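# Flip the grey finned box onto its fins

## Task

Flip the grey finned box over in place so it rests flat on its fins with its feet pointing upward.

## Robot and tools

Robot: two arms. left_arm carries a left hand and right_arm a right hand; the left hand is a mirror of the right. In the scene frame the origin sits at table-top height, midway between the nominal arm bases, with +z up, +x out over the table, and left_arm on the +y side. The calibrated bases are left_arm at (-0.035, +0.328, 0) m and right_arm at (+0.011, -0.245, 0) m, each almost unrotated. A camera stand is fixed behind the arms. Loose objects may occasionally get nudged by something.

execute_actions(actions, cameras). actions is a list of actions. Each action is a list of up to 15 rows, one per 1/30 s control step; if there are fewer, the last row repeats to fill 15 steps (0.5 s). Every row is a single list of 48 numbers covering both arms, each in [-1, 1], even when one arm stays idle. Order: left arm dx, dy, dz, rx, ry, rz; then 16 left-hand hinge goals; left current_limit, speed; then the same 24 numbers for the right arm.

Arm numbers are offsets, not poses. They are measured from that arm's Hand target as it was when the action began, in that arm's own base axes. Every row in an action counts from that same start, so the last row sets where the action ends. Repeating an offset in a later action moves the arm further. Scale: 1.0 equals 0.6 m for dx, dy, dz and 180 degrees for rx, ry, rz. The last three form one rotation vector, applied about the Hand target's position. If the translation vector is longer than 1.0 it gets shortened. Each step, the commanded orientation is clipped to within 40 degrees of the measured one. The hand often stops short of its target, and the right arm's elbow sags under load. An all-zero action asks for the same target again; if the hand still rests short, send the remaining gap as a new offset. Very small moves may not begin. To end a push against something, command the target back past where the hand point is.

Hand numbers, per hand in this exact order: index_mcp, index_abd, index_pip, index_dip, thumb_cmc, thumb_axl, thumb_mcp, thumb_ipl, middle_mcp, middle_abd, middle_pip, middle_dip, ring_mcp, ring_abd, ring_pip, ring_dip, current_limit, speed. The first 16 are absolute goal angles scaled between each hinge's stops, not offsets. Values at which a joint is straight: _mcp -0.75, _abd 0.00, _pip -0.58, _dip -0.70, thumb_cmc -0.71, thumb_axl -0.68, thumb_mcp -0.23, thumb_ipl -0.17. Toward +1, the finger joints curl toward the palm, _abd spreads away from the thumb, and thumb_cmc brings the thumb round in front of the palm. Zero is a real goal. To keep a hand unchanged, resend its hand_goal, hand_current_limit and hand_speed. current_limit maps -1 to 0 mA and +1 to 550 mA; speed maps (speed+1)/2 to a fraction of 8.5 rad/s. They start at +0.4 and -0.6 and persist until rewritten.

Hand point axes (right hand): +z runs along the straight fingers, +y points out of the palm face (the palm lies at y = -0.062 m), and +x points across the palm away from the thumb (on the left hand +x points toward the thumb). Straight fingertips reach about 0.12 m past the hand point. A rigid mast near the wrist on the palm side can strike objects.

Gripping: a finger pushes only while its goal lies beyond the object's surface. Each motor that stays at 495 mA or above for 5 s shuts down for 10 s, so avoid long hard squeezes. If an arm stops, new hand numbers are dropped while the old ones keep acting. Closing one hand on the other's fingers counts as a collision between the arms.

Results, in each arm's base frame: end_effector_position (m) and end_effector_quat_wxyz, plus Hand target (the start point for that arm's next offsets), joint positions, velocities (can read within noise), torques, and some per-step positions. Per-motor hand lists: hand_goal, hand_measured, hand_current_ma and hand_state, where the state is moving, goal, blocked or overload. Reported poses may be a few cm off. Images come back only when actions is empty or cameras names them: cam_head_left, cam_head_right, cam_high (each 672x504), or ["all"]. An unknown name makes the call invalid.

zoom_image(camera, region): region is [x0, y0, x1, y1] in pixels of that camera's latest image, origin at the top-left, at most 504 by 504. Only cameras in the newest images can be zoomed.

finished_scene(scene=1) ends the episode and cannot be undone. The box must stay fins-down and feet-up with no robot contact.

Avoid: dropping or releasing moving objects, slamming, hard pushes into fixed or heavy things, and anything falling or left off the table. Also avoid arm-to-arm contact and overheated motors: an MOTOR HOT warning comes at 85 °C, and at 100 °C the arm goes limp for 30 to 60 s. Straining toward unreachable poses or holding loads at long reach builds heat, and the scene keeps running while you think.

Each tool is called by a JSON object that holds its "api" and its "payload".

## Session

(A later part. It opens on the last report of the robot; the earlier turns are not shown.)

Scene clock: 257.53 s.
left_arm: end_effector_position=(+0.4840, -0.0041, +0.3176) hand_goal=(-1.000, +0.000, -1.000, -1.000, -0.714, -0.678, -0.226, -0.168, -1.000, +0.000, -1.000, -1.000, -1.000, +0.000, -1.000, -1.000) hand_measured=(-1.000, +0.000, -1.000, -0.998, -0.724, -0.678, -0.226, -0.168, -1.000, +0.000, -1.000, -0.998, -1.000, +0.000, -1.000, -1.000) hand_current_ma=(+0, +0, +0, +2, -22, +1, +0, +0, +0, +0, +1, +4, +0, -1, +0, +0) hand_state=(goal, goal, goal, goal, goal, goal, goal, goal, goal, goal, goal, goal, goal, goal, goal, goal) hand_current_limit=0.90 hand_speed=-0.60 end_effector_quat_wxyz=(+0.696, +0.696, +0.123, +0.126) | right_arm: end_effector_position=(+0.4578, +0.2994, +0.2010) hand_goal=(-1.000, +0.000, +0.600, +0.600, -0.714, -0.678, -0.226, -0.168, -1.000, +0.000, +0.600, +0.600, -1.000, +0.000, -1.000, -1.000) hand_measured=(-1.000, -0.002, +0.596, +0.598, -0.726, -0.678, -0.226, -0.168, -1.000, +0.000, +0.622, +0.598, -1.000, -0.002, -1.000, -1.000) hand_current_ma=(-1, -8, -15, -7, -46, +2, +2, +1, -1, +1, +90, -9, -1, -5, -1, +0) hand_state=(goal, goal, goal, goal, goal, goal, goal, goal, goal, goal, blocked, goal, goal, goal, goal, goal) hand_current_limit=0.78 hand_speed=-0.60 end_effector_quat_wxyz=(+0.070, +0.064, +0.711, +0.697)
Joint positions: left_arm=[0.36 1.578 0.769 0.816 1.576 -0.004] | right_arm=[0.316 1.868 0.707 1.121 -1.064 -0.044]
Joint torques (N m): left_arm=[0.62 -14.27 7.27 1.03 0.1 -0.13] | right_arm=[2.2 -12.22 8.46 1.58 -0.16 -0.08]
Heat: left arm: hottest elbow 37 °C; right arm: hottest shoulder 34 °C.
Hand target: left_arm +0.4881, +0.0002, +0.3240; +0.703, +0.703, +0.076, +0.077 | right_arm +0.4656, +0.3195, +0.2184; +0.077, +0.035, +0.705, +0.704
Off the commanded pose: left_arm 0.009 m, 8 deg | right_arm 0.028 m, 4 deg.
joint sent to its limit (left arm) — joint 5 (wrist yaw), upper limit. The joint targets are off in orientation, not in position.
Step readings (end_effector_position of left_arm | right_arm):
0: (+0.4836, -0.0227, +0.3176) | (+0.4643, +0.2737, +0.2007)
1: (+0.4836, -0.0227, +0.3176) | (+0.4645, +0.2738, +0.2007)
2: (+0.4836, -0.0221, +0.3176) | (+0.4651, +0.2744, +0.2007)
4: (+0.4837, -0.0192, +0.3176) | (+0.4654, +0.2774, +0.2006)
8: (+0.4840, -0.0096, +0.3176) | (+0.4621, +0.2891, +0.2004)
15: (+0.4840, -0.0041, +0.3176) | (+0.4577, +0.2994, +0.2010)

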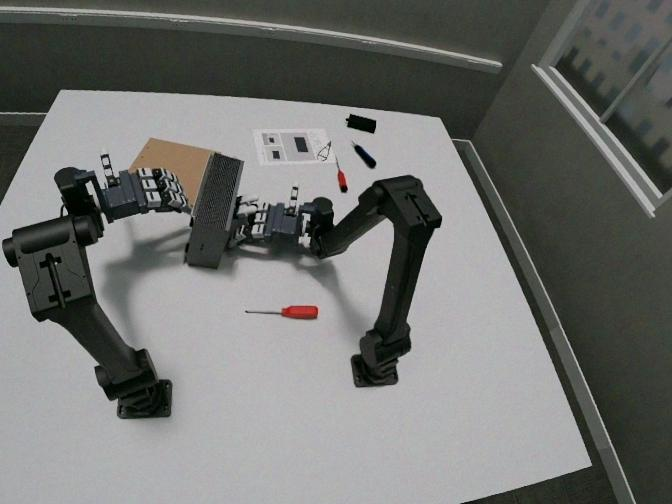

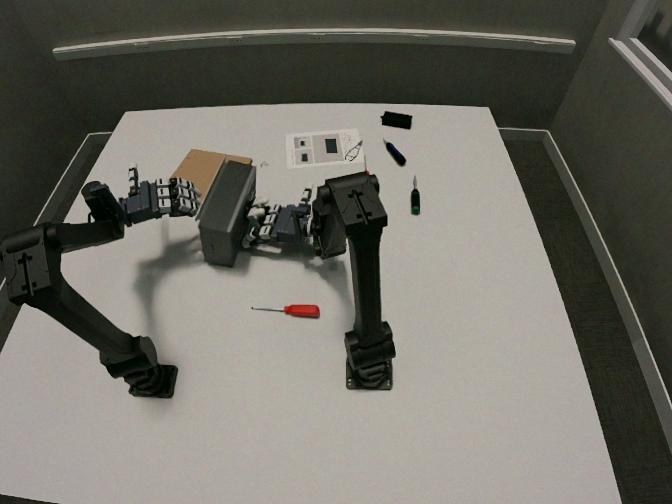

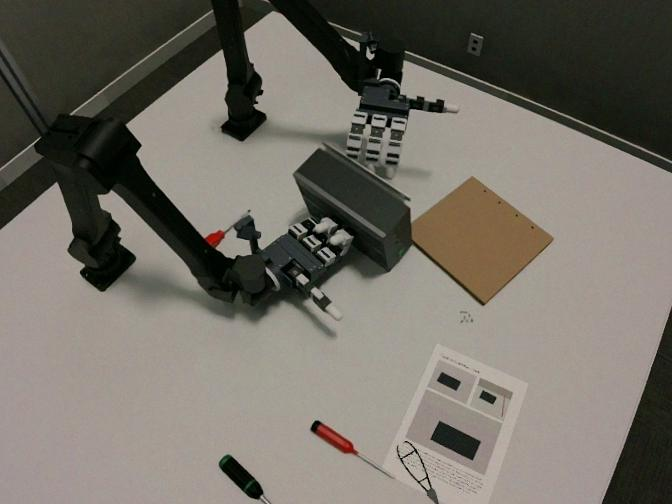

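{"api": "execute_actions", "payload": {"actions": [[[0.0,0.0,0.0,0,0,0.0,-1,0,-1,-1,-0.714,-0.678,-0.226,-0.168,-1,0,-1,-1,-1,0,-1,-1,0.9,-0.6,0,-0.1667,-0.01,0,0,0.0,-1,0.0,0,0.3,-0.714,-0.678,-0.226,-0.168,-1,0.0,0,0.3,-1,0.0,-1,-1,0.78,-0.6]],[[0.05,0.0,0.0,0,0,0.0,-1,0,-1,-1,-0.714,-0.678,-0.226,-0.168,-1,0,-1,-1,-1,0,-1,-1,0.9,-0.6,0,0,0.2,-0.033,0.004,0.0,-1,0.0,-1,0.087,-0.714,-0.678,-0.226,-0.168,-1,0.0,-1,0.087,-1,0.0,-1,0.087,0.78,-0.6]],[[0.05,0.0,0.0,0,0,0.0,-1,0,-1,-1,-0.714,-0.678,-0.226,-0.168,-1,0,-1,-1,-1,0,-1,-1,0.9,-0.6,0,0.0,0.15,-0.033,0.004,0.012,-1,0.0,-1,0.087,-0.714,-0.678,-0.226,-0.168,-1,0.0,-1,0.087,-1,0.0,-1,0.087,0.78,-0.6]]], "cameras": ["cam_high", "cam_head_left", "cam_head_right"]}}

Scene clock: 266.70 s.
left_arm: end_effector_position=(+0.5370, +0.0004, +0.3212) hand_goal=(-1.000, +0.000, -1.000, -1.000, -0.714, -0.678, -0.226, -0.168, -1.000, +0.000, -1.000, -1.000, -1.000, +0.000, -1.000, -1.000) hand_measured=(-1.000, +0.000, -1.000, -0.998, -0.724, -0.678, -0.226, -0.168, -1.000, +0.000, -1.000, -0.998, -1.000, +0.000, -1.000, -1.000) hand_current_ma=(+0, +0, +0, +2, -22, +1, +0, +0, +0, +0, +1, +4, +0, -1, +0, +0) hand_state=(goal, goal, goal, goal, goal, goal, goal, goal, goal, goal, goal, goal, goal, goal, goal, goal) hand_current_limit=0.90 hand_speed=-0.60 end_effector_quat_wxyz=(+0.697, +0.698, +0.112, +0.118) | right_arm: end_effector_position=(+0.4510, +0.2211, +0.3967) hand_goal=(-1.000, +0.000, -1.000, +0.086, -0.714, -0.678, -0.226, -0.168, -1.000, +0.000, -1.000, +0.086, -1.000, +0.000, -1.000, +0.086) hand_measured=(-1.000, -0.002, -0.998, +0.088, -0.728, -0.678, -0.226, -0.168, -1.000, -0.002, -0.998, +0.088, -1.000, -0.002, -1.000, +0.082) hand_current_ma=(-1, -6, +4, +7, -50, +2, +2, +1, -1, -7, +4, +8, -1, -4, -1, -10) hand_state=(goal, goal, goal, goal, goal, goal, goal, goal, goal, goal, goal, goal, goal, goal, goal, goal) hand_current_limit=0.78 hand_speed=-0.60 end_effector_quat_wxyz=(+0.046, +0.047, +0.743, +0.666)
Joint positions: left_arm=[0.331 1.694 0.935 0.775 1.576 -0.008] | right_arm=[0.109 1.309 0.899 -0.017 -1.306 -0.42]
Joint torques (N m): left_arm=[-0.91 -15.15 8.62 1.2 0.11 -0.12] | right_arm=[-0.38 -8.23 13 1.17 -0.44 0.03]
Heat: left arm: hottest elbow 37 °C; right arm: hottest elbow 36 °C.
Hand target: left_arm +0.5481, +0.0003, +0.3240; +0.703, +0.703, +0.076, +0.077 | right_arm +0.4655, +0.2194, +0.4225; +0.059, +0.022, +0.775, +0.628
Off the commanded pose: left_arm 0.011 m, 6 deg | right_arm 0.029 m, 7 deg.
joint sent to its limit (left arm) — joint 5 (wrist yaw), upper limit. The joint targets are off in orientation, not in position.
Step readings (end_effector_position of left_arm | right_arm):
0: (+0.4840, -0.0041, +0.3176) | (+0.4579, +0.2995, +0.2010)
1: (+0.4840, -0.0041, +0.3176) | (+0.4573, +0.2995, +0.2010)
2: (+0.4840, -0.0041, +0.3176) | (+0.4554, +0.2970, +0.2011)
4: (+0.4840, -0.0041, +0.3176) | (+0.4500, +0.2857, +0.2023)
8: (+0.4840, -0.0041, +0.3176) | (+0.4630, +0.2442, +0.2037)
15: (+0.4840, -0.0041, +0.3176) | (+0.4708, +0.2162, +0.2056)
16: (+0.4840, -0.0041, +0.3176) | (+0.4703, +0.2166, +0.2061)
17: (+0.4845, -0.0039, +0.3179) | (+0.4704, +0.2171, +0.2090)
19: (+0.4885, -0.0024, +0.3195) | (+0.4711, +0.2178, +0.2242)
23: (+0.5016, +0.0002, +0.3229) | (+0.4592, +0.2164, +0.2916)
30: (+0.5067, +0.0008, +0.3210) | (+0.4509, +0.2177, +0.3310)
31: (+0.5069, +0.0007, +0.3212) | (+0.4527, +0.2182, +0.3271)
32: (+0.5082, +0.0006, +0.3214) | (+0.4544, +0.2188, +0.3231)
34: (+0.5154, +0.0006, +0.3228) | (+0.4564, +0.2197, +0.3216)
38: (+0.5315, +0.0010, +0.3235) | (+0.4527, +0.2197, +0.3547)
45: (+0.5363, +0.0002, +0.3201) | (+0.4520, +0.2205, +0.4098)

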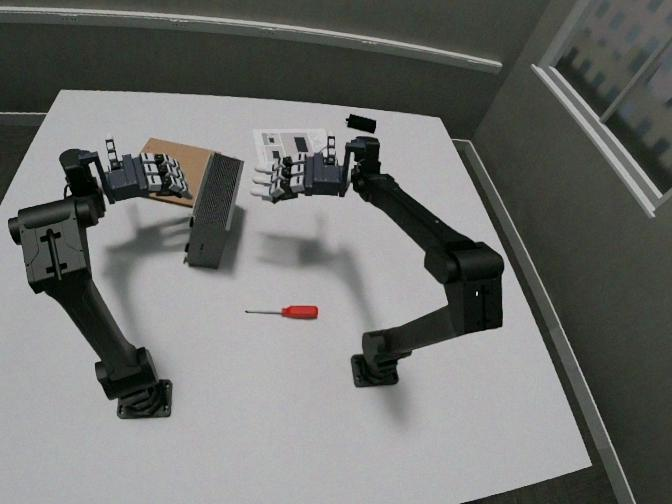

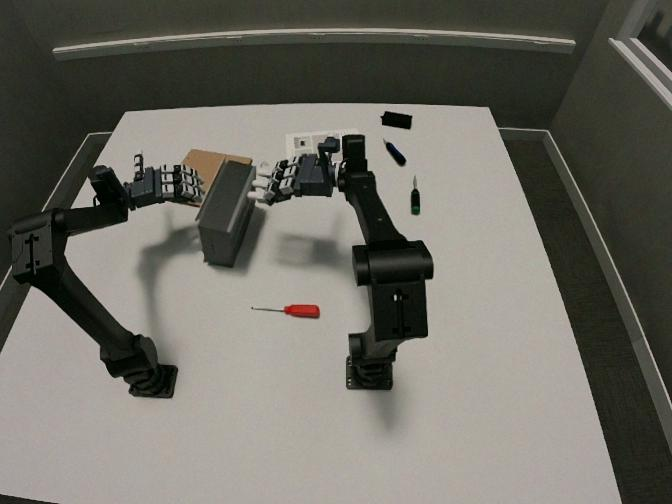

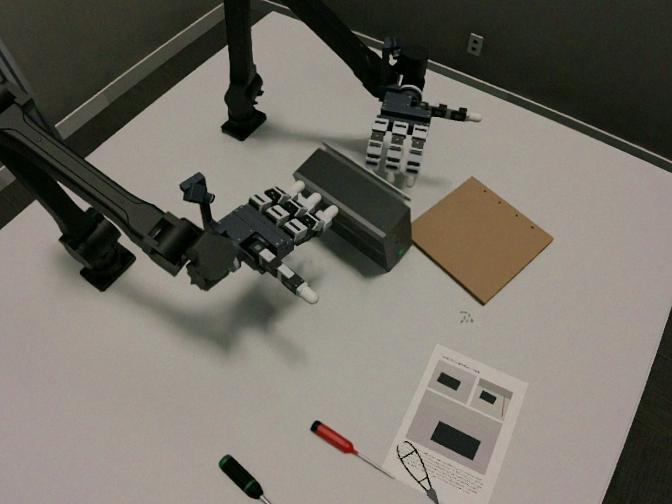

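{"api": "execute_actions", "payload": {"actions": [[[0.0,-0.05,0.0,0,0,0.0,-1,0,-1,-1,-0.714,-0.678,-0.226,-0.168,-1,0,-1,-1,-1,0,-1,-1,0.9,-0.6,0.01,0.1333,0.0,-0.02,0.003,0.0,-1,0.0,-1,0.087,-0.714,-0.678,-0.226,-0.168,-1,0.0,-1,0.087,-1,0.0,-1,0.087,0.78,-0.6]],[[0.0,0.0,0.0,0,0,0.0,-1,0,-1,-1,-0.714,-0.678,-0.226,-0.168,-1,0,-1,-1,-1,0,-1,-1,0.9,-0.6,0,0.0333,-0.0667,0,0,0.0,-1,0.0,-1,0.087,-0.714,-0.678,-0.226,-0.168,-1,0.0,-1,0.087,-1,0.0,-1,0.087,0.78,-0.6]]], "cameras": ["cam_high", "cam_head_left", "cam_head_right"]}}

{"api": "zoom_image", "payload": {"camera": "cam_head_right", "region": [160, 110, 340, 270]}}

{"api": "zoom_image", "payload": {"camera": "cam_high", "region": [240, 120, 440, 300]}}

Scene clock: 268.53 s.
left_arm: end_effector_position=(+0.5374, -0.0273, +0.3230) hand_goal=(-1.000, +0.000, -1.000, -1.000, -0.714, -0.678, -0.226, -0.168, -1.000, +0.000, -1.000, -1.000, -1.000, +0.000, -1.000, -1.000) hand_measured=(-1.000, +0.000, -1.000, -0.998, -0.724, -0.678, -0.226, -0.168, -1.000, +0.000, -1.000, -0.998, -1.000, -0.004, -1.000, -1.000) hand_current_ma=(+0, +0, +0, +2, -22, +1, +1, +0, +0, +0, +1, +4, +0, -6, +0, +0) hand_state=(goal, goal, goal, goal, goal, goal, goal, goal, goal, goal, goal, goal, goal, goal, goal, goal) hand_current_limit=0.90 hand_speed=-0.60 end_effector_quat_wxyz=(+0.700, +0.701, +0.092, +0.100) | right_arm: end_effector_position=(+0.4687, +0.3157, +0.3693) hand_goal=(-1.000, +0.000, -1.000, +0.086, -0.714, -0.678, -0.226, -0.168, -1.000, +0.000, -1.000, +0.086, -1.000, +0.000, -1.000, +0.086) hand_measured=(-1.000, -0.002, -1.000, +0.088, -0.728, -0.678, -0.226, -0.168, -1.000, -0.002, -1.000, +0.088, -1.000, -0.002, -1.000, +0.082) hand_current_ma=(-1, -5, +2, +7, -50, +2, +2, +1, -1, -5, +3, +8, -1, -4, -1, -10) hand_state=(goal, goal, goal, goal, goal, goal, goal, goal, goal, goal, goal, goal, goal, goal, goal, goal) hand_current_limit=0.78 hand_speed=-0.60 end_effector_quat_wxyz=(+0.041, +0.037, +0.799, +0.599)
Joint positions: left_arm=[0.279 1.694 0.94 0.774 1.576 -0.008] | right_arm=[0.294 1.41 1.048 -0.271 -1.078 -0.596]
Joint torques (N m): left_arm=[-0.79 -15.15 8.57 1.1 0.07 -0.1] | right_arm=[1.08 -10.17 10 2.61 -0.53 -0.07]
Motor temperatures (°C): left_arm=[33 32 37 28 32 28] | right_arm=[30 34 37 31 30 26]
Heat: left arm: hottest elbow 37 °C; right arm: hottest elbow 37 °C.
Hand target: left_arm +0.5480, -0.0298, +0.3240; +0.703, +0.703, +0.076, +0.077 | right_arm +0.4716, +0.3194, +0.3823; +0.056, +0.023, +0.795, +0.604
Off the commanded pose: left_arm 0.011 m, 3 deg | right_arm 0.014 m, 2 deg.
joint sent to its limit (left arm) — joint 5 (wrist yaw), upper limit. The joint targets are off in orientation, not in position.
Step readings (end_effector_position of left_arm | right_arm):
0: (+0.5370, +0.0004, +0.3212) | (+0.4509, +0.2211, +0.3967)
1: (+0.5370, +0.0002, +0.3212) | (+0.4517, +0.2212, +0.3963)
2: (+0.5370, -0.0022, +0.3212) | (+0.4547, +0.2244, +0.3939)
4: (+0.5371, -0.0067, +0.3212) | (+0.4630, +0.2360, +0.3890)
8: (+0.5366, -0.0231, +0.3212) | (+0.4563, +0.2761, +0.3888)
15: (+0.5373, -0.0274, +0.3231) | (+0.4558, +0.2968, +0.3976)
16: (+0.5374, -0.0273, +0.3230) | (+0.4568, +0.2971, +0.3976)
17: (+0.5374, -0.0273, +0.3230) | (+0.4580, +0.2974, +0.3962)
19: (+0.5374, -0.0273, +0.3230) | (+0.4610, +0.2994, +0.3918)
23: (+0.5374, -0.0273, +0.3230) | (+0.4667, +0.3087, +0.3772)
30: (+0.5374, -0.0273, +0.3230) | (+0.4686, +0.3157, +0.3687)

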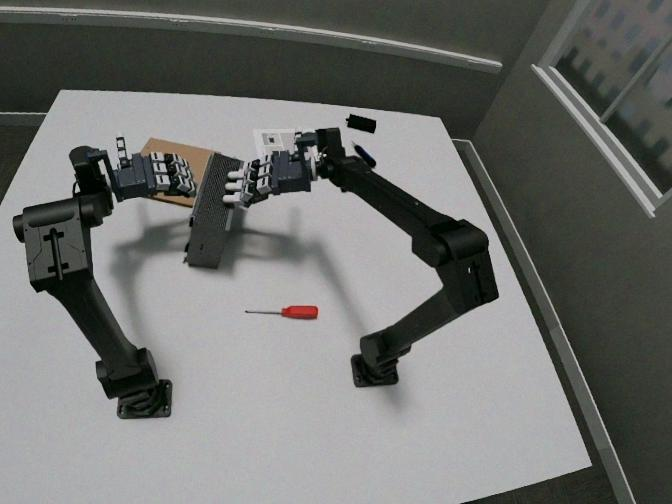

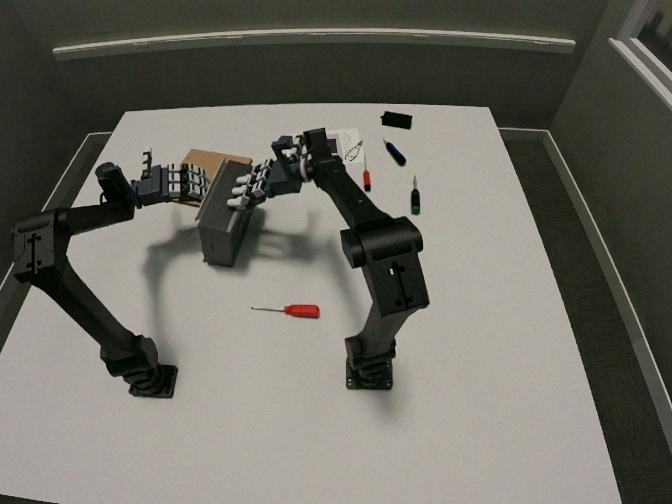

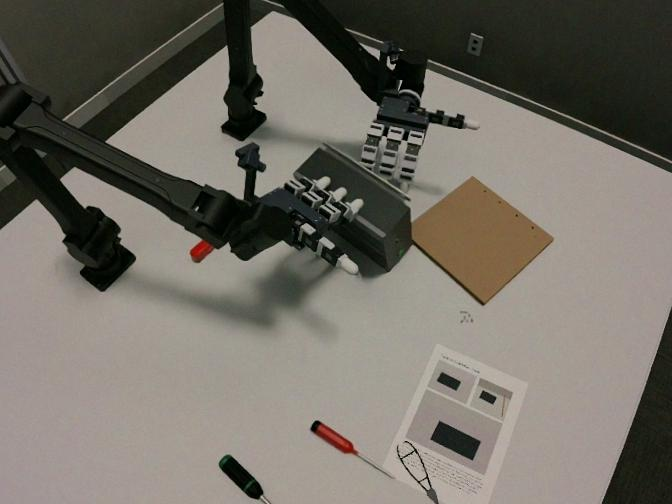

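Scaled by 2.800.

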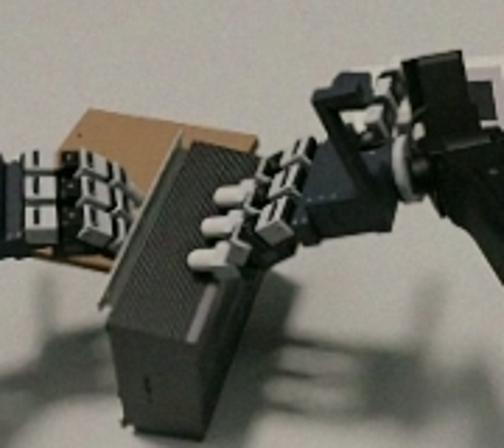

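Scaled by 2.520.

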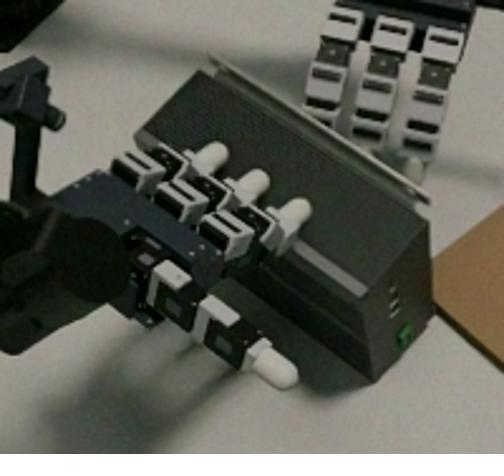

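{"api": "execute_actions", "payload": {"actions": [[[-0.01,-0.025,0.0,0,0,0.0,-1,0,-1,-1,-0.714,-0.678,-0.226,-0.168,-1,0,-1,-1,-1,0,-1,-1,0.9,-0.6,-0.01,0.03,-0.02,0,0,0.0,-1,0.0,-1,0.087,-0.714,-0.678,-0.226,-0.168,-1,0.0,-1,0.087,-1,0.0,-1,0.087,0.78,-0.6]],[[0.0,-0.0167,0.0,0,0,0.0,-1,0,-1,-1,-0.714,-0.678,-0.226,-0.168,-1,0,-1,-1,-1,0,-1,-1,0.9,-0.6,0,0.0,-0.005,0,0,0.0,-1,0.0,-1,0.087,-0.714,-0.678,-0.226,-0.168,-1,0.0,-1,0.087,-1,0.0,-1,0.087,0.78,-0.6]]]}}

Scene clock: 271.03 s.
left_arm: end_effector_position=(+0.5353, -0.0506, +0.3253) hand_goal=(-1.000, +0.000, -1.000, -1.000, -0.714, -0.678, -0.226, -0.168, -1.000, +0.000, -1.000, -1.000, -1.000, +0.000, -1.000, -1.000) hand_measured=(-1.000, +0.000, -1.000, -0.998, -0.724, -0.678, -0.226, -0.168, -1.000, +0.000, -1.000, -0.998, -1.000, -0.004, -1.000, -1.000) hand_current_ma=(+0, +0, +0, +2, -22, +1, +1, +0, +0, +0, +1, +4, +0, -7, +0, +0) hand_state=(goal, goal, goal, goal, goal, goal, goal, goal, goal, goal, goal, goal, goal, goal, goal, goal) hand_current_limit=0.90 hand_speed=-0.60 end_effector_quat_wxyz=(+0.702, +0.703, +0.077, +0.086) | right_arm: end_effector_position=(+0.4634, +0.3355, +0.3786) hand_goal=(-1.000, +0.000, -1.000, +0.086, -0.714, -0.678, -0.226, -0.168, -1.000, +0.000, -1.000, +0.086, -1.000, +0.000, -1.000, +0.086) hand_measured=(-1.000, -0.002, -1.000, +0.088, -0.728, -0.678, -0.226, -0.168, -1.000, -0.002, -1.000, +0.088, -1.000, -0.002, -1.000, +0.084) hand_current_ma=(-1, -5, +2, +7, -50, +2, +2, +1, -1, -5, +3, +8, -1, -3, +0, -3) hand_state=(goal, goal, goal, goal, goal, goal, goal, goal, goal, goal, goal, goal, goal, goal, goal, goal) hand_current_limit=0.78 hand_speed=-0.60 end_effector_quat_wxyz=(+0.061, +0.019, +0.794, +0.605)
Joint positions: left_arm=[0.236 1.689 0.94 0.774 1.576 -0.013] | right_arm=[0.339 1.412 1.048 -0.182 -1.043 -0.559]
Joint torques (N m): left_arm=[-0.85 -15.33 7.65 1.28 0.1 -0.05] | right_arm=[0.56 -10.23 7.8 2.73 -0.46 0.11]
Heat: left arm: hottest elbow 37 °C; right arm: hottest elbow 37 °C.
Hand target: left_arm +0.5420, -0.0547, +0.3240; +0.703, +0.703, +0.076, +0.077 | right_arm +0.4655, +0.3375, +0.3674; +0.056, +0.023, +0.795, +0.604
Off the commanded pose: left_arm 0.008 m, 1 deg | right_arm 0.012 m, 1 deg.
joint sent to its limit (left arm) — joint 5 (wrist yaw), upper limit. The joint targets still meet the commanded pose.
Step readings (end_effector_position of left_arm | right_arm):
0: (+0.5374, -0.0273, +0.3230) | (+0.4687, +0.3157, +0.3693)
1: (+0.5374, -0.0273, +0.3230) | (+0.4686, +0.3159, +0.3693)
2: (+0.5374, -0.0273, +0.3230) | (+0.4687, +0.3170, +0.3699)
4: (+0.5373, -0.0278, +0.3230) | (+0.4695, +0.3196, +0.3715)
8: (+0.5373, -0.0284, +0.3230) | (+0.4650, +0.3297, +0.3758)
15: (+0.5373, -0.0298, +0.3230) | (+0.4624, +0.3355, +0.3779)
16: (+0.5373, -0.0298, +0.3230) | (+0.4625, +0.3354, +0.3779)
17: (+0.5373, -0.0300, +0.3230) | (+0.4626, +0.3354, +0.3781)
19: (+0.5372, -0.0310, +0.3232) | (+0.4627, +0.3354, +0.3786)
23: (+0.5366, -0.0358, +0.3244) | (+0.4629, +0.3354, +0.3790)
30: (+0.5357, -0.0455, +0.3254) | (+0.4633, +0.3355, +0.3786)

{"api": "execute_actions", "payload": {"actions": [[[0.0,-0.0133,0.0,0,0,0.0,-1,0,-1,-1,-0.714,-0.678,-0.226,-0.168,-1,0,-1,-1,-1,0,-1,-1,0.9,-0.6,0.0,0.0,-0.0267,0,0,0.0,-1,0.0,-1,0.145,-0.714,-0.678,-0.226,-0.168,-1,0.0,-1,0.145,-1,0.0,-1,0.145,0.78,-0.6]]], "cameras": ["cam_high", "cam_head_left", "cam_head_right"]}}

{"api": "zoom_image", "payload": {"camera": "cam_head_left", "region": [140, 110, 320, 280]}}

{"api": "zoom_image", "payload": {"camera": "cam_head_right", "region": [160, 110, 340, 270]}}

{"api": "zoom_image", "payload": {"camera": "cam_high", "region": [240, 120, 440, 300]}}

Scene clock: 272.23 s.
left_arm: end_effector_position=(+0.5360, -0.0522, +0.3254) hand_goal=(-1.000, +0.000, -1.000, -1.000, -0.714, -0.678, -0.226, -0.168, -1.000, +0.000, -1.000, -1.000, -1.000, +0.000, -1.000, -1.000) hand_measured=(-1.000, +0.000, -1.000, -0.998, -0.724, -0.678, -0.226, -0.168, -1.000, +0.000, -1.000, -0.998, -1.000, +0.000, -1.000, -1.000) hand_current_ma=(+0, +0, +0, +2, -22, +1, +1, +0, +0, +0, +1, +4, +0, -1, +0, +0) hand_state=(goal, goal, goal, goal, goal, goal, goal, goal, goal, goal, goal, goal, goal, goal, goal, goal) hand_current_limit=0.90 hand_speed=-0.60 end_effector_quat_wxyz=(+0.702, +0.703, +0.078, +0.086) | right_arm: end_effector_position=(+0.4616, +0.3345, +0.3740) hand_goal=(-1.000, +0.000, -1.000, +0.144, -0.714, -0.678, -0.226, -0.168, -1.000, +0.000, -1.000, +0.144, -1.000, +0.000, -1.000, +0.144) hand_measured=(-1.000, -0.002, -1.000, +0.140, -0.728, -0.678, -0.226, -0.168, -1.000, +0.000, -0.998, +0.146, -0.996, +0.000, -0.996, +0.152) hand_current_ma=(-1, -5, +2, -11, -50, +2, +2, +1, +0, +2, +7, +4, +11, +1, +11, +26) hand_state=(goal, goal, goal, goal, goal, goal, goal, goal, goal, goal, goal, goal, goal, goal, goal, goal) hand_current_limit=0.78 hand_speed=-0.60 end_effector_quat_wxyz=(+0.066, +0.014, +0.790, +0.609)
Joint positions: left_arm=[0.232 1.689 0.94 0.774 1.57 -0.013] | right_arm=[0.338 1.416 1.028 -0.136 -1.048 -0.554]
Joint torques (N m): left_arm=[-2.2 -15.74 7.3 1.21 -0.28 -0.04] | right_arm=[-0.97 -8.47 7.12 2.58 -0.23 0.01]
Heat: left arm: hottest elbow 37 °C; right arm: hottest elbow 37 °C.
Hand target: left_arm +0.5420, -0.0628, +0.3240; +0.703, +0.703, +0.076, +0.077 | right_arm +0.4655, +0.3375, +0.3513; +0.056, +0.023, +0.795, +0.604
Off the commanded pose: left_arm 0.012 m, 1 deg | right_arm 0.023 m, 2 deg.
Step readings (end_effector_position of left_arm | right_arm):
0: (+0.5353, -0.0506, +0.3253) | (+0.4634, +0.3355, +0.3786)
1: (+0.5353, -0.0506, +0.3253) | (+0.4634, +0.3355, +0.3787)
2: (+0.5354, -0.0507, +0.3253) | (+0.4633, +0.3354, +0.3783)
4: (+0.5358, -0.0513, +0.3254) | (+0.4630, +0.3353, +0.3765)
8: (+0.5360, -0.0522, +0.3254) | (+0.4619, +0.3348, +0.3742)
15: (+0.5360, -0.0522, +0.3254) | (+0.4615, +0.3346, +0.3740)

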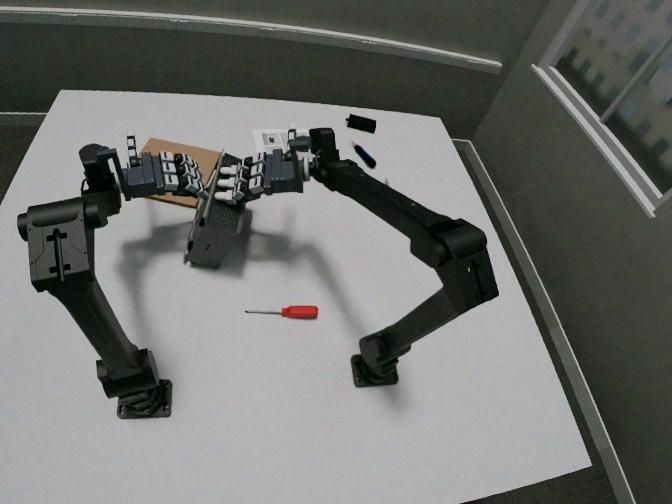

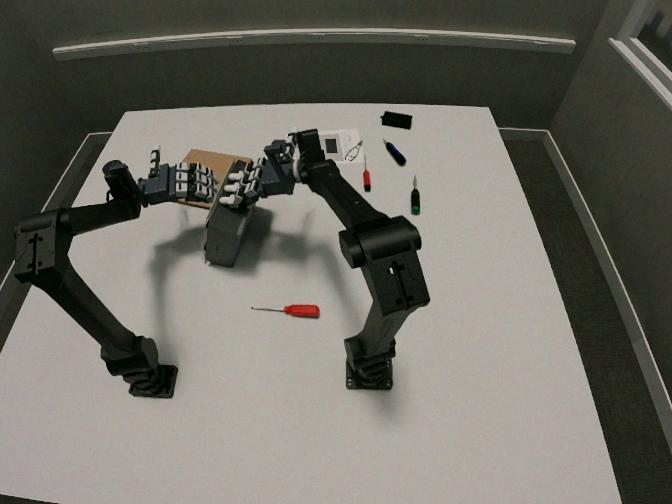

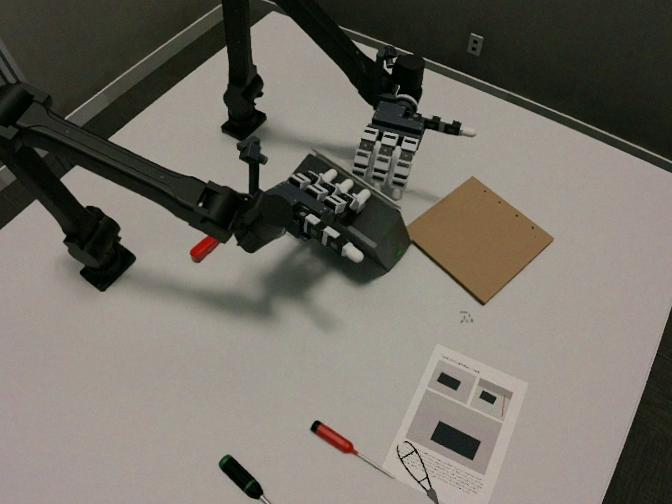

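Scaled by 2.800.

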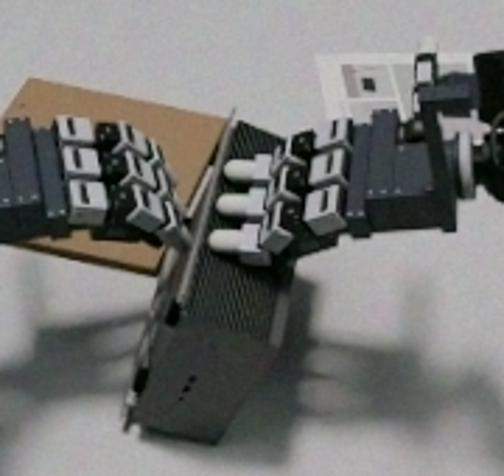

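Scaled by 2.800.

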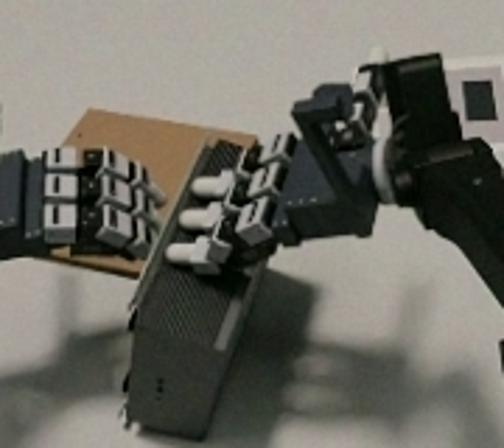

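Scaled by 2.520.

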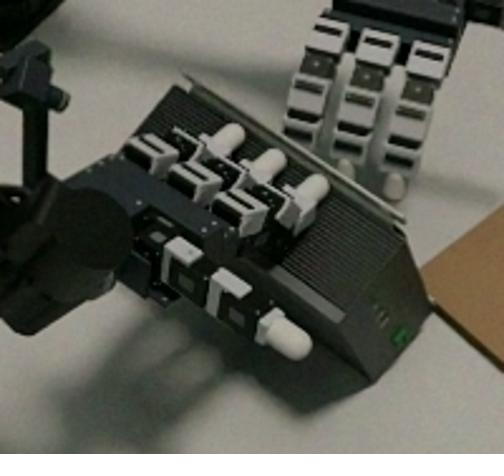

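{"api": "execute_actions", "payload": {"actions": [[[0.0,-0.02,0.0,0,0,0.0,-1,0,-1,-1,-0.714,-0.678,-0.226,-0.168,-1,0,-1,-1,-1,0,-1,-1,0.9,-0.6,0.0,0.0,0.01,0,0,0.0,-1,0.0,-1,0.145,-0.714,-0.678,-0.226,-0.168,-1,0.0,-1,0.145,-1,0.0,-1,0.145,0.78,-0.6]]], "cameras": ["cam_head_left", "cam_high"]}}

{"api": "zoom_image", "payload": {"camera": "cam_head_left", "region": [140, 110, 320, 280]}}

{"api": "zoom_image", "payload": {"camera": "cam_high", "region": [240, 120, 440, 300]}}

Scene clock: 274.50 s.
left_arm: end_effector_position=(+0.5385, -0.0529, +0.3252) hand_goal=(-1.000, +0.000, -1.000, -1.000, -0.714, -0.678, -0.226, -0.168, -1.000, +0.000, -1.000, -1.000, -1.000, +0.000, -1.000, -1.000) hand_measured=(-1.000, +0.000, -1.000, -0.998, -0.724, -0.678, -0.226, -0.168, -1.000, +0.000, -1.000, -0.998, -1.000, +0.020, -1.000, -1.000) hand_current_ma=(+0, +0, +0, +2, -22, +1, +1, +0, +0, +0, +1, +4, -1, +39, +0, +0) hand_state=(goal, goal, goal, goal, goal, goal, goal, goal, goal, goal, goal, goal, goal, goal, goal, goal) hand_current_limit=0.90 hand_speed=-0.60 end_effector_quat_wxyz=(+0.702, +0.702, +0.084, +0.086) | right_arm: end_effector_position=(+0.4623, +0.3335, +0.3742) hand_goal=(-1.000, +0.000, -1.000, +0.144, -0.714, -0.678, -0.226, -0.168, -1.000, +0.000, -1.000, +0.144, -1.000, +0.000, -1.000, +0.144) hand_measured=(-1.000, -0.002, -1.000, +0.140, -0.728, -0.678, -0.226, -0.168, -1.000, +0.002, -0.998, +0.146, -1.000, +0.006, -1.000, +0.154) hand_current_ma=(-1, -5, +2, -11, -50, +2, +2, +1, +0, +3, +4, +4, +0, +19, +1, +38) hand_state=(goal, goal, goal, goal, goal, goal, goal, goal, goal, goal, goal, goal, goal, goal, goal, goal) hand_current_limit=0.78 hand_speed=-0.60 end_effector_quat_wxyz=(+0.065, +0.015, +0.790, +0.609)
Joint positions: left_arm=[0.229 1.689 0.94 0.774 1.558 -0.022] | right_arm=[0.336 1.416 1.028 -0.136 -1.05 -0.551]
Joint torques (N m): left_arm=[-4.31 -16.56 6.83 1.57 -0.85 0] | right_arm=[0.5 -9.35 7.73 1.81 -0.16 -0.01]
Heat: left arm: hottest elbow 37 °C; right arm: hottest elbow 37 °C.
Hand target: left_arm +0.5421, -0.0747, +0.3240; +0.703, +0.703, +0.076, +0.077 | right_arm +0.4655, +0.3375, +0.3573; +0.056, +0.023, +0.795, +0.604
Off the commanded pose: left_arm 0.022 m, 1 deg | right_arm 0.018 m, 2 deg.
Step readings (end_effector_position of left_arm | right_arm):
0: (+0.5360, -0.0522, +0.3254) | (+0.4616, +0.3345, +0.3740)
1: (+0.5361, -0.0522, +0.3254) | (+0.4616, +0.3345, +0.3740)
2: (+0.5365, -0.0521, +0.3254) | (+0.4616, +0.3345, +0.3740)
4: (+0.5372, -0.0522, +0.3253) | (+0.4616, +0.3345, +0.3740)
8: (+0.5380, -0.0527, +0.3253) | (+0.4619, +0.3340, +0.3741)
15: (+0.5384, -0.0530, +0.3252) | (+0.4622, +0.3335, +0.3742)
Images, in order (width x height): cam_head_left 672x504, cam_high 672x504.

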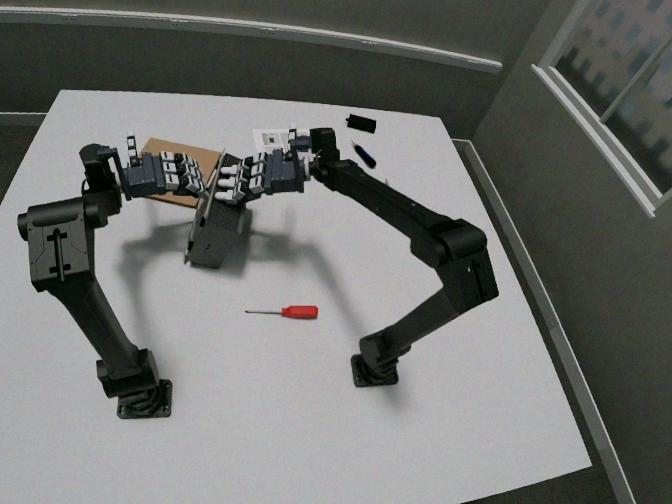

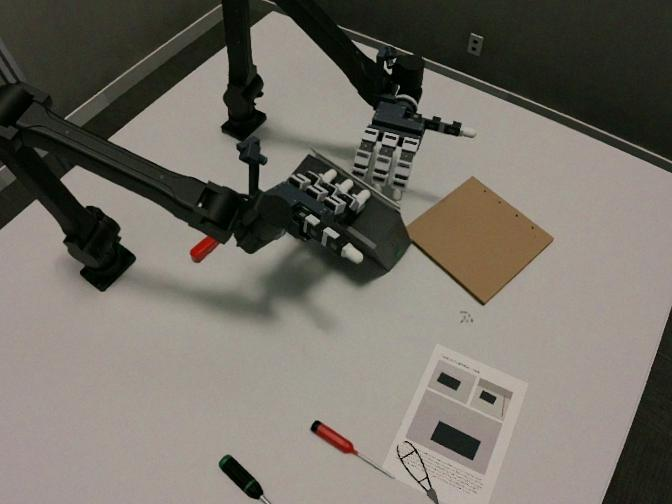

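Scaled by 2.800.

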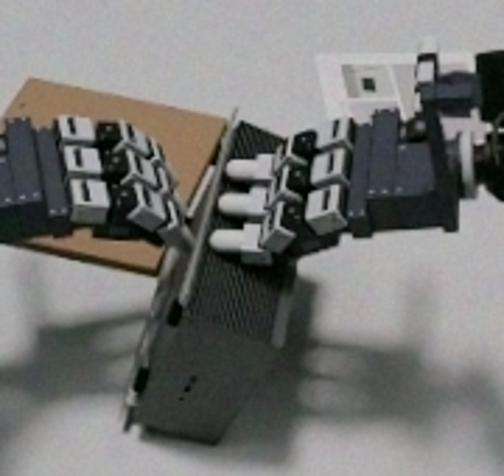

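Scaled by 2.520.

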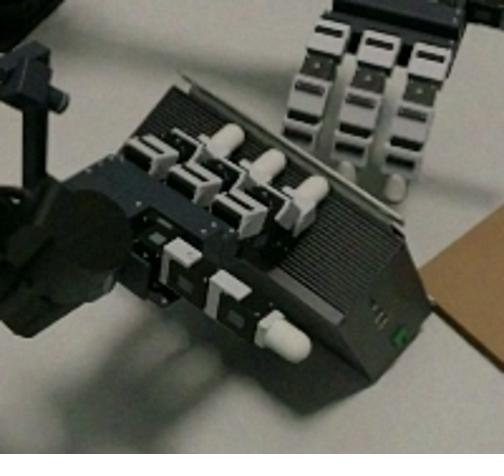

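{"api": "execute_actions", "payload": {"actions": [[[0.0,-0.0133,0.0,0,0,0.0,-1,0,-1,-1,-0.714,-0.678,-0.226,-0.168,-1,0,-1,-1,-1,0,-1,-1,0.9,-0.6,0.0,-0.01,0.02,0,0,0.0,-1,0.0,-1,0.145,-0.714,-0.678,-0.226,-0.168,-1,0.0,-1,0.145,-1,0.0,-1,0.145,0.78,-0.6]]]}}

Scene clock: 275.50 s.
left_arm: end_effector_position=(+0.5393, -0.0623, +0.3266) hand_goal=(-1.000, +0.000, -1.000, -1.000, -0.714, -0.678, -0.226, -0.168, -1.000, +0.000, -1.000, -1.000, -1.000, +0.000, -1.000, -1.000) hand_measured=(-1.000, +0.000, -1.000, -0.998, -0.724, -0.678, -0.226, -0.168, -1.000, +0.000, -1.000, -0.998, -1.000, +0.030, -1.000, -1.000) hand_current_ma=(+0, +0, +0, +2, -22, +1, +1, +0, +0, +0, +1, +4, -1, +67, +0, +0) hand_state=(goal, goal, goal, goal, goal, goal, goal, goal, goal, goal, goal, goal, goal, blocked, goal, goal) hand_current_limit=0.90 hand_speed=-0.60 end_effector_quat_wxyz=(+0.703, +0.702, +0.083, +0.083) | right_arm: end_effector_position=(+0.4647, +0.3249, +0.3744) hand_goal=(-1.000, +0.000, -1.000, +0.144, -0.714, -0.678, -0.226, -0.168, -1.000, +0.000, -1.000, +0.144, -1.000, +0.000, -1.000, +0.144) hand_measured=(-1.000, +0.006, -1.000, +0.148, -0.728, -0.678, -0.226, -0.168, -1.000, +0.006, -1.000, +0.150, -1.000, +0.008, -1.000, +0.154) hand_current_ma=(-1, +20, +0, +16, -50, +2, +2, +1, +0, +19, +1, +23, +0, +22, +0, +36) hand_state=(goal, goal, goal, goal, goal, goal, goal, goal, goal, goal, goal, goal, goal, goal, goal, goal) hand_current_limit=0.78 hand_speed=-0.60 end_effector_quat_wxyz=(+0.060, +0.024, +0.791, +0.608)
Joint positions: left_arm=[0.21 1.686 0.94 0.774 1.546 -0.028] | right_arm=[0.318 1.409 1.028 -0.163 -1.061 -0.554]
Joint torques (N m): left_arm=[-3.78 -16.44 6.49 1.54 -1.02 0.09] | right_arm=[0.62 -9.64 9.26 1.22 -0.19 -0.07]
Heat: left arm: hottest elbow 37 °C; right arm: hottest elbow 37 °C.
Hand target: left_arm +0.5420, -0.0827, +0.3239; +0.703, +0.703, +0.076, +0.077 | right_arm +0.4655, +0.3314, +0.3694; +0.056, +0.023, +0.795, +0.604
Off the commanded pose: left_arm 0.021 m, 1 deg | right_arm 0.008 m, 1 deg.
Step readings (end_effector_position of left_arm | right_arm):
0: (+0.5385, -0.0529, +0.3252) | (+0.4623, +0.3335, +0.3742)
1: (+0.5385, -0.0532, +0.3252) | (+0.4622, +0.3335, +0.3742)
2: (+0.5388, -0.0532, +0.3252) | (+0.4623, +0.3331, +0.3743)
4: (+0.5392, -0.0542, +0.3254) | (+0.4628, +0.3318, +0.3736)
8: (+0.5393, -0.0585, +0.3261) | (+0.4649, +0.3270, +0.3730)
15: (+0.5393, -0.0623, +0.3266) | (+0.4648, +0.3248, +0.3744)

{"api": "execute_actions", "payload": {"actions": [[[0.0,-0.0205,0.0,0,0,0.0,-1,0,-1,-1,-0.714,-0.678,-0.226,-0.168,-1,0,-1,-1,-1,0,-1,-1,0.9,-0.6,-0.003,-0.0333,0.0,0,0,0.0,-1,0.0,-1,0.2,-0.714,-0.678,-0.226,-0.168,-1,0.0,-1,0.2,-1,0.0,-1,0.2,0.78,-0.6]]], "cameras": ["cam_head_left", "cam_high"]}}

{"api": "zoom_image", "payload": {"camera": "cam_head_left", "region": [140, 110, 320, 280]}}

{"api": "zoom_image", "payload": {"camera": "cam_high", "region": [240, 120, 440, 300]}}

Scene clock: 277.80 s.
left_arm: end_effector_position=(+0.5411, -0.0786, +0.3287) hand_goal=(-1.000, +0.000, -1.000, -1.000, -0.714, -0.678, -0.226, -0.168, -1.000, +0.000, -1.000, -1.000, -1.000, +0.000, -1.000, -1.000) hand_measured=(-1.000, +0.000, -1.000, -0.998, -0.724, -0.678, -0.226, -0.168, -1.000, +0.000, -1.000, -0.998, -1.000, +0.030, -1.000, -1.000) hand_current_ma=(+0, +0, +0, +2, -22, +1, +1, +0, +0, +0, +1, +4, -1, +69, +0, +0) hand_state=(goal, goal, goal, goal, goal, goal, goal, goal, goal, goal, goal, goal, goal, blocked, goal, goal) hand_current_limit=0.90 hand_speed=-0.60 end_effector_quat_wxyz=(+0.703, +0.702, +0.080, +0.083) | right_arm: end_effector_position=(+0.4684, +0.3054, +0.3723) hand_goal=(-1.000, +0.000, -1.000, +0.200, -0.714, -0.678, -0.226, -0.168, -1.000, +0.000, -1.000, +0.200, -1.000, +0.000, -1.000, +0.200) hand_measured=(-1.000, +0.050, -1.000, +0.206, -0.728, -0.678, -0.226, -0.168, -1.000, +0.004, -1.000, +0.200, -1.000, +0.004, -1.000, +0.198) hand_current_ma=(-1, +181, +0, +23, -50, +2, +2, +1, +0, +10, +0, +2, +0, +9, +0, -7) hand_state=(goal, blocked, goal, goal, goal, goal, goal, goal, goal, goal, goal, goal, goal, goal, goal, goal) hand_current_limit=0.78 hand_speed=-0.60 end_effector_quat_wxyz=(+0.058, +0.029, +0.793, +0.606)
Joint positions: left_arm=[0.177 1.682 0.94 0.774 1.517 -0.029] | right_arm=[0.275 1.403 1.028 -0.219 -1.092 -0.598]
Joint torques (N m): left_arm=[-3.08 -16.03 6.24 1.66 -0.83 0.09] | right_arm=[1.14 -10.81 8.36 1.47 -0.36 -0.12]
Heat: left arm: hottest elbow 37 °C; right arm: hottest elbow 38 °C.
Hand target: left_arm +0.5421, -0.0950, +0.3239; +0.703, +0.703, +0.076, +0.077 | right_arm +0.4637, +0.3115, +0.3693; +0.056, +0.023, +0.795, +0.604
Off the commanded pose: left_arm 0.017 m, 1 deg | right_arm 0.008 m, 1 deg.
Step readings (end_effector_position of left_arm | right_arm):
0: (+0.5393, -0.0623, +0.3266) | (+0.4647, +0.3249, +0.3744)
1: (+0.5394, -0.0624, +0.3266) | (+0.4646, +0.3249, +0.3744)
2: (+0.5402, -0.0625, +0.3269) | (+0.4647, +0.3242, +0.3741)
4: (+0.5416, -0.0654, +0.3271) | (+0.4649, +0.3209, +0.3731)
8: (+0.5412, -0.0747, +0.3285) | (+0.4681, +0.3099, +0.3726)
15: (+0.5411, -0.0786, +0.3287) | (+0.4688, +0.3053, +0.3724)
Images, in order (width x height): cam_head_left 672x504, cam_high 672x504.

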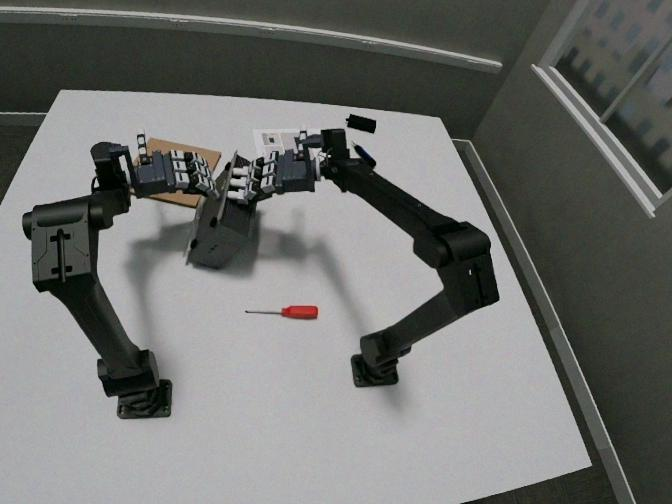

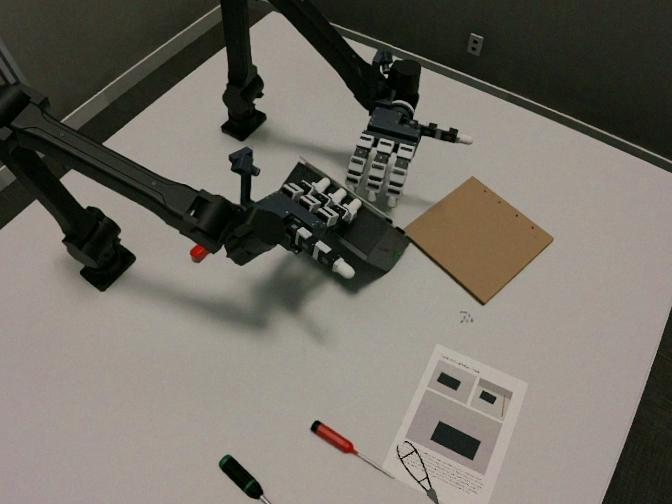

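Scaled by 2.800.

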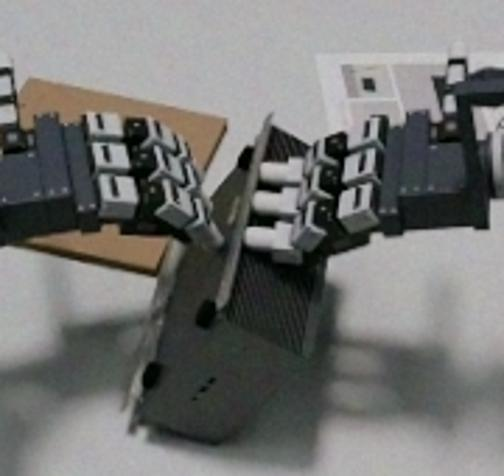

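Scaled by 2.520.

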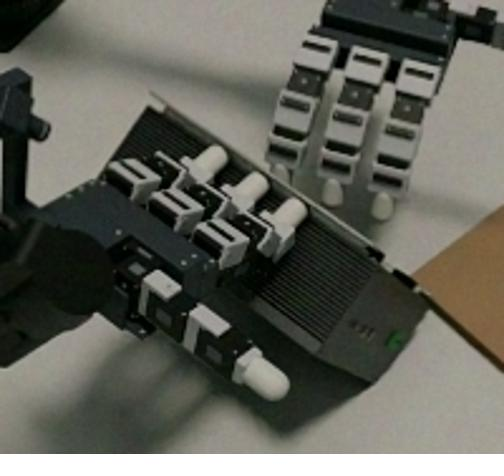

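{"api": "execute_actions", "payload": {"actions": [[[0.0,-0.0167,0.0,0,0,0.0,-1,0,-1,-1,-0.714,-0.678,-0.226,-0.168,-1,0,-1,-1,-1,0,-1,-1,0.9,-0.6,-0.003,-0.0233,-0.003,0,0,0.0,-1,0.0,-1,0.26,-0.714,-0.678,-0.226,-0.168,-1,0.0,-1,0.26,-1,0.0,-1,0.26,0.78,-0.6]]]}}

Scene clock: 278.80 s.
left_arm: end_effector_position=(+0.5426, -0.0902, +0.3294) hand_goal=(-1.000, +0.000, -1.000, -1.000, -0.714, -0.678, -0.226, -0.168, -1.000, +0.000, -1.000, -1.000, -1.000, +0.000, -1.000, -1.000) hand_measured=(-1.000, +0.000, -1.000, -0.998, -0.724, -0.678, -0.226, -0.168, -1.000, +0.000, -1.000, -0.998, -1.000, +0.030, -1.000, -1.000) hand_current_ma=(+0, +0, +0, +2, -22, +1, +1, +0, +0, +0, +1, +4, -1, +69, +0, +0) hand_state=(goal, goal, goal, goal, goal, goal, goal, goal, goal, goal, goal, goal, goal, blocked, goal, goal) hand_current_limit=0.90 hand_speed=-0.60 end_effector_quat_wxyz=(+0.703, +0.702, +0.080, +0.083) | right_arm: end_effector_position=(+0.4680, +0.2914, +0.3680) hand_goal=(-1.000, +0.000, -1.000, +0.260, -0.714, -0.678, -0.226, -0.168, -1.000, +0.000, -1.000, +0.260, -1.000, +0.000, -1.000, +0.260) hand_measured=(-1.000, +0.050, -1.000, +0.266, -0.728, -0.678, -0.226, -0.168, -1.000, +0.004, -1.000, +0.258, -1.000, +0.004, -1.000, +0.256) hand_current_ma=(-1, +185, +0, +22, -50, +2, +2, +1, +0, +9, +0, -4, +0, +9, +0, -11) hand_state=(goal, blocked, goal, goal, goal, goal, goal, goal, goal, goal, goal, goal, goal, goal, goal, goal) hand_current_limit=0.78 hand_speed=-0.60 end_effector_quat_wxyz=(+0.055, +0.033, +0.793, +0.605)
Joint positions: left_arm=[0.153 1.681 0.94 0.774 1.494 -0.029] | right_arm=[0.244 1.396 1.018 -0.257 -1.114 -0.634]
Joint torques (N m): left_arm=[-2.9 -16.56 6 1.47 -0.71 0.16] | right_arm=[1.73 -10.75 8.17 1.63 -0.5 -0.13]
Heat: left arm: hottest elbow 37 °C; right arm: hottest elbow 38 °C.
Hand target: left_arm +0.5420, -0.1050, +0.3239; +0.703, +0.703, +0.076, +0.077 | right_arm +0.4620, +0.2974, +0.3676; +0.056, +0.023, +0.795, +0.604
Off the commanded pose: left_arm 0.016 m, 1 deg | right_arm 0.009 m, 1 deg.
Step readings (end_effector_position of left_arm | right_arm):
0: (+0.5411, -0.0786, +0.3287) | (+0.4683, +0.3054, +0.3723)
1: (+0.5411, -0.0786, +0.3287) | (+0.4682, +0.3054, +0.3723)
2: (+0.5415, -0.0788, +0.3289) | (+0.4683, +0.3051, +0.3718)
4: (+0.5427, -0.0805, +0.3289) | (+0.4681, +0.3031, +0.3703)
8: (+0.5426, -0.0873, +0.3293) | (+0.4689, +0.2949, +0.3686)
15: (+0.5426, -0.0902, +0.3294) | (+0.4684, +0.2913, +0.3681)

{"api": "execute_actions", "payload": {"actions": [[[0.0,-0.0133,0.0,0,0,0.0,-1,0,-1,-1,-0.714,-0.678,-0.226,-0.168,-1,0,-1,-1,-1,0,-1,-1,0.9,-0.6,-0.003,-0.0233,-0.0167,0,0,0.0,-1,0.0,-1,0.32,-0.714,-0.678,-0.226,-0.168,-1,0.0,-1,0.32,-1,0.0,-1,0.32,0.78,-0.6]]], "cameras": ["cam_head_left", "cam_high"]}}

{"api": "zoom_image", "payload": {"camera": "cam_head_left", "region": [140, 110, 320, 280]}}

{"api": "zoom_image", "payload": {"camera": "cam_high", "region": [240, 120, 440, 300]}}

Scene clock: 280.13 s.
left_arm: end_effector_position=(+0.5429, -0.1018, +0.3290) hand_goal=(-1.000, +0.000, -1.000, -1.000, -0.714, -0.678, -0.226, -0.168, -1.000, +0.000, -1.000, -1.000, -1.000, +0.000, -1.000, -1.000) hand_measured=(-1.000, +0.000, -1.000, -0.998, -0.724, -0.678, -0.226, -0.168, -1.000, +0.000, -1.000, -0.998, -1.000, +0.026, -1.000, -1.000) hand_current_ma=(+0, +0, +0, +2, -22, +1, +1, +0, +0, +0, +1, +4, +0, +57, +0, +0) hand_state=(goal, goal, goal, goal, goal, goal, goal, goal, goal, goal, goal, goal, goal, blocked, goal, goal) hand_current_limit=0.90 hand_speed=-0.60 end_effector_quat_wxyz=(+0.704, +0.702, +0.079, +0.081) | right_arm: end_effector_position=(+0.4657, +0.2767, +0.3605) hand_goal=(-1.000, +0.000, -1.000, +0.320, -0.714, -0.678, -0.226, -0.168, -1.000, +0.000, -1.000, +0.320, -1.000, +0.000, -1.000, +0.320) hand_measured=(-1.000, +0.048, -1.000, +0.332, -0.728, -0.678, -0.226, -0.168, -1.000, +0.006, -1.000, +0.324, -1.000, +0.004, -1.000, +0.316) hand_current_ma=(-1, +174, +0, +43, -50, +2, +2, +1, +0, +21, +1, +10, +0, +9, +0, -11) hand_state=(goal, blocked, goal, goal, goal, goal, goal, goal, goal, goal, goal, goal, goal, goal, goal, goal) hand_current_limit=0.78 hand_speed=-0.60 end_effector_quat_wxyz=(+0.057, +0.031, +0.793, +0.606)
Joint positions: left_arm=[0.129 1.679 0.937 0.774 1.473 -0.029] | right_arm=[0.213 1.393 0.997 -0.273 -1.14 -0.677]
Joint torques (N m): left_arm=[-1.96 -16.5 6.12 1.39 -0.51 0.2] | right_arm=[1.49 -9.88 8.03 1.26 -0.49 -0.09]
Heat: left arm: hottest elbow 37 °C; right arm: hottest elbow 38 °C.
Hand target: left_arm +0.5420, -0.1130, +0.3240; +0.703, +0.703, +0.076, +0.077 | right_arm +0.4602, +0.2834, +0.3573; +0.056, +0.023, +0.795, +0.604
Off the commanded pose: left_arm 0.012 m, 1 deg | right_arm 0.009 m, 1 deg.
Step readings (end_effector_position of left_arm | right_arm):
0: (+0.5426, -0.0902, +0.3294) | (+0.4680, +0.2914, +0.3680)
1: (+0.5426, -0.0902, +0.3294) | (+0.4679, +0.2914, +0.3680)
2: (+0.5430, -0.0904, +0.3294) | (+0.4678, +0.2910, +0.3673)
4: (+0.5435, -0.0923, +0.3294) | (+0.4671, +0.2885, +0.3651)
8: (+0.5431, -0.0992, +0.3292) | (+0.4669, +0.2799, +0.3616)
15: (+0.5429, -0.1018, +0.3290) | (+0.4661, +0.2766, +0.3606)
Images, in order (width x height): cam_head_left 672x504, cam_high 672x504.

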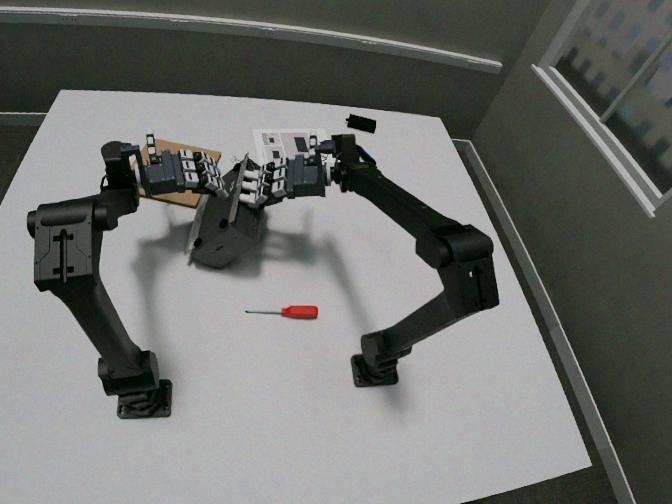

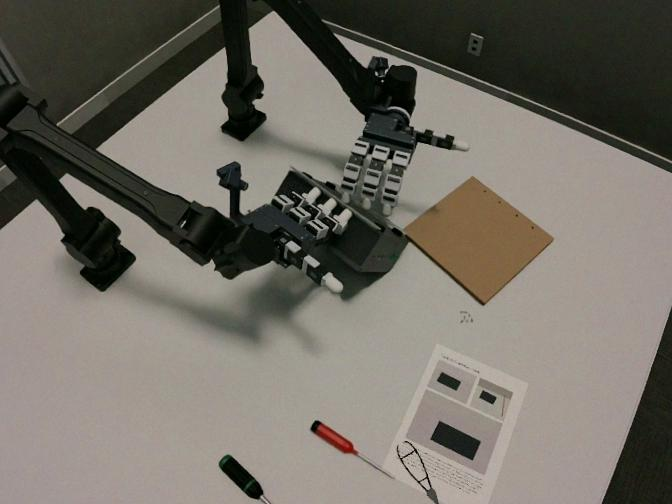

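Scaled by 2.800.

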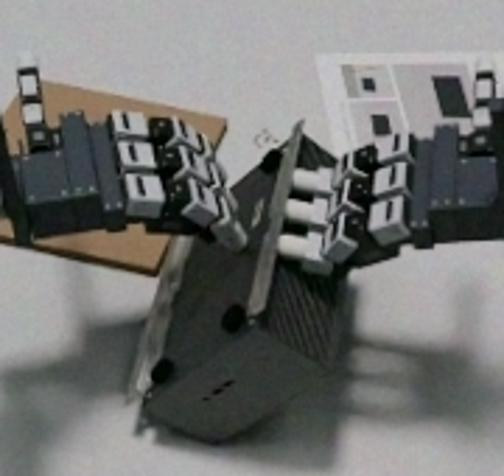

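Scaled by 2.520.

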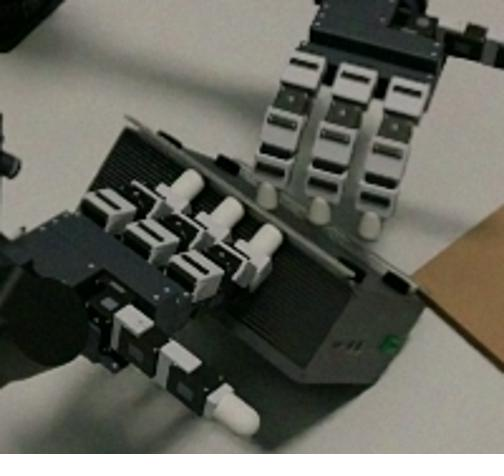

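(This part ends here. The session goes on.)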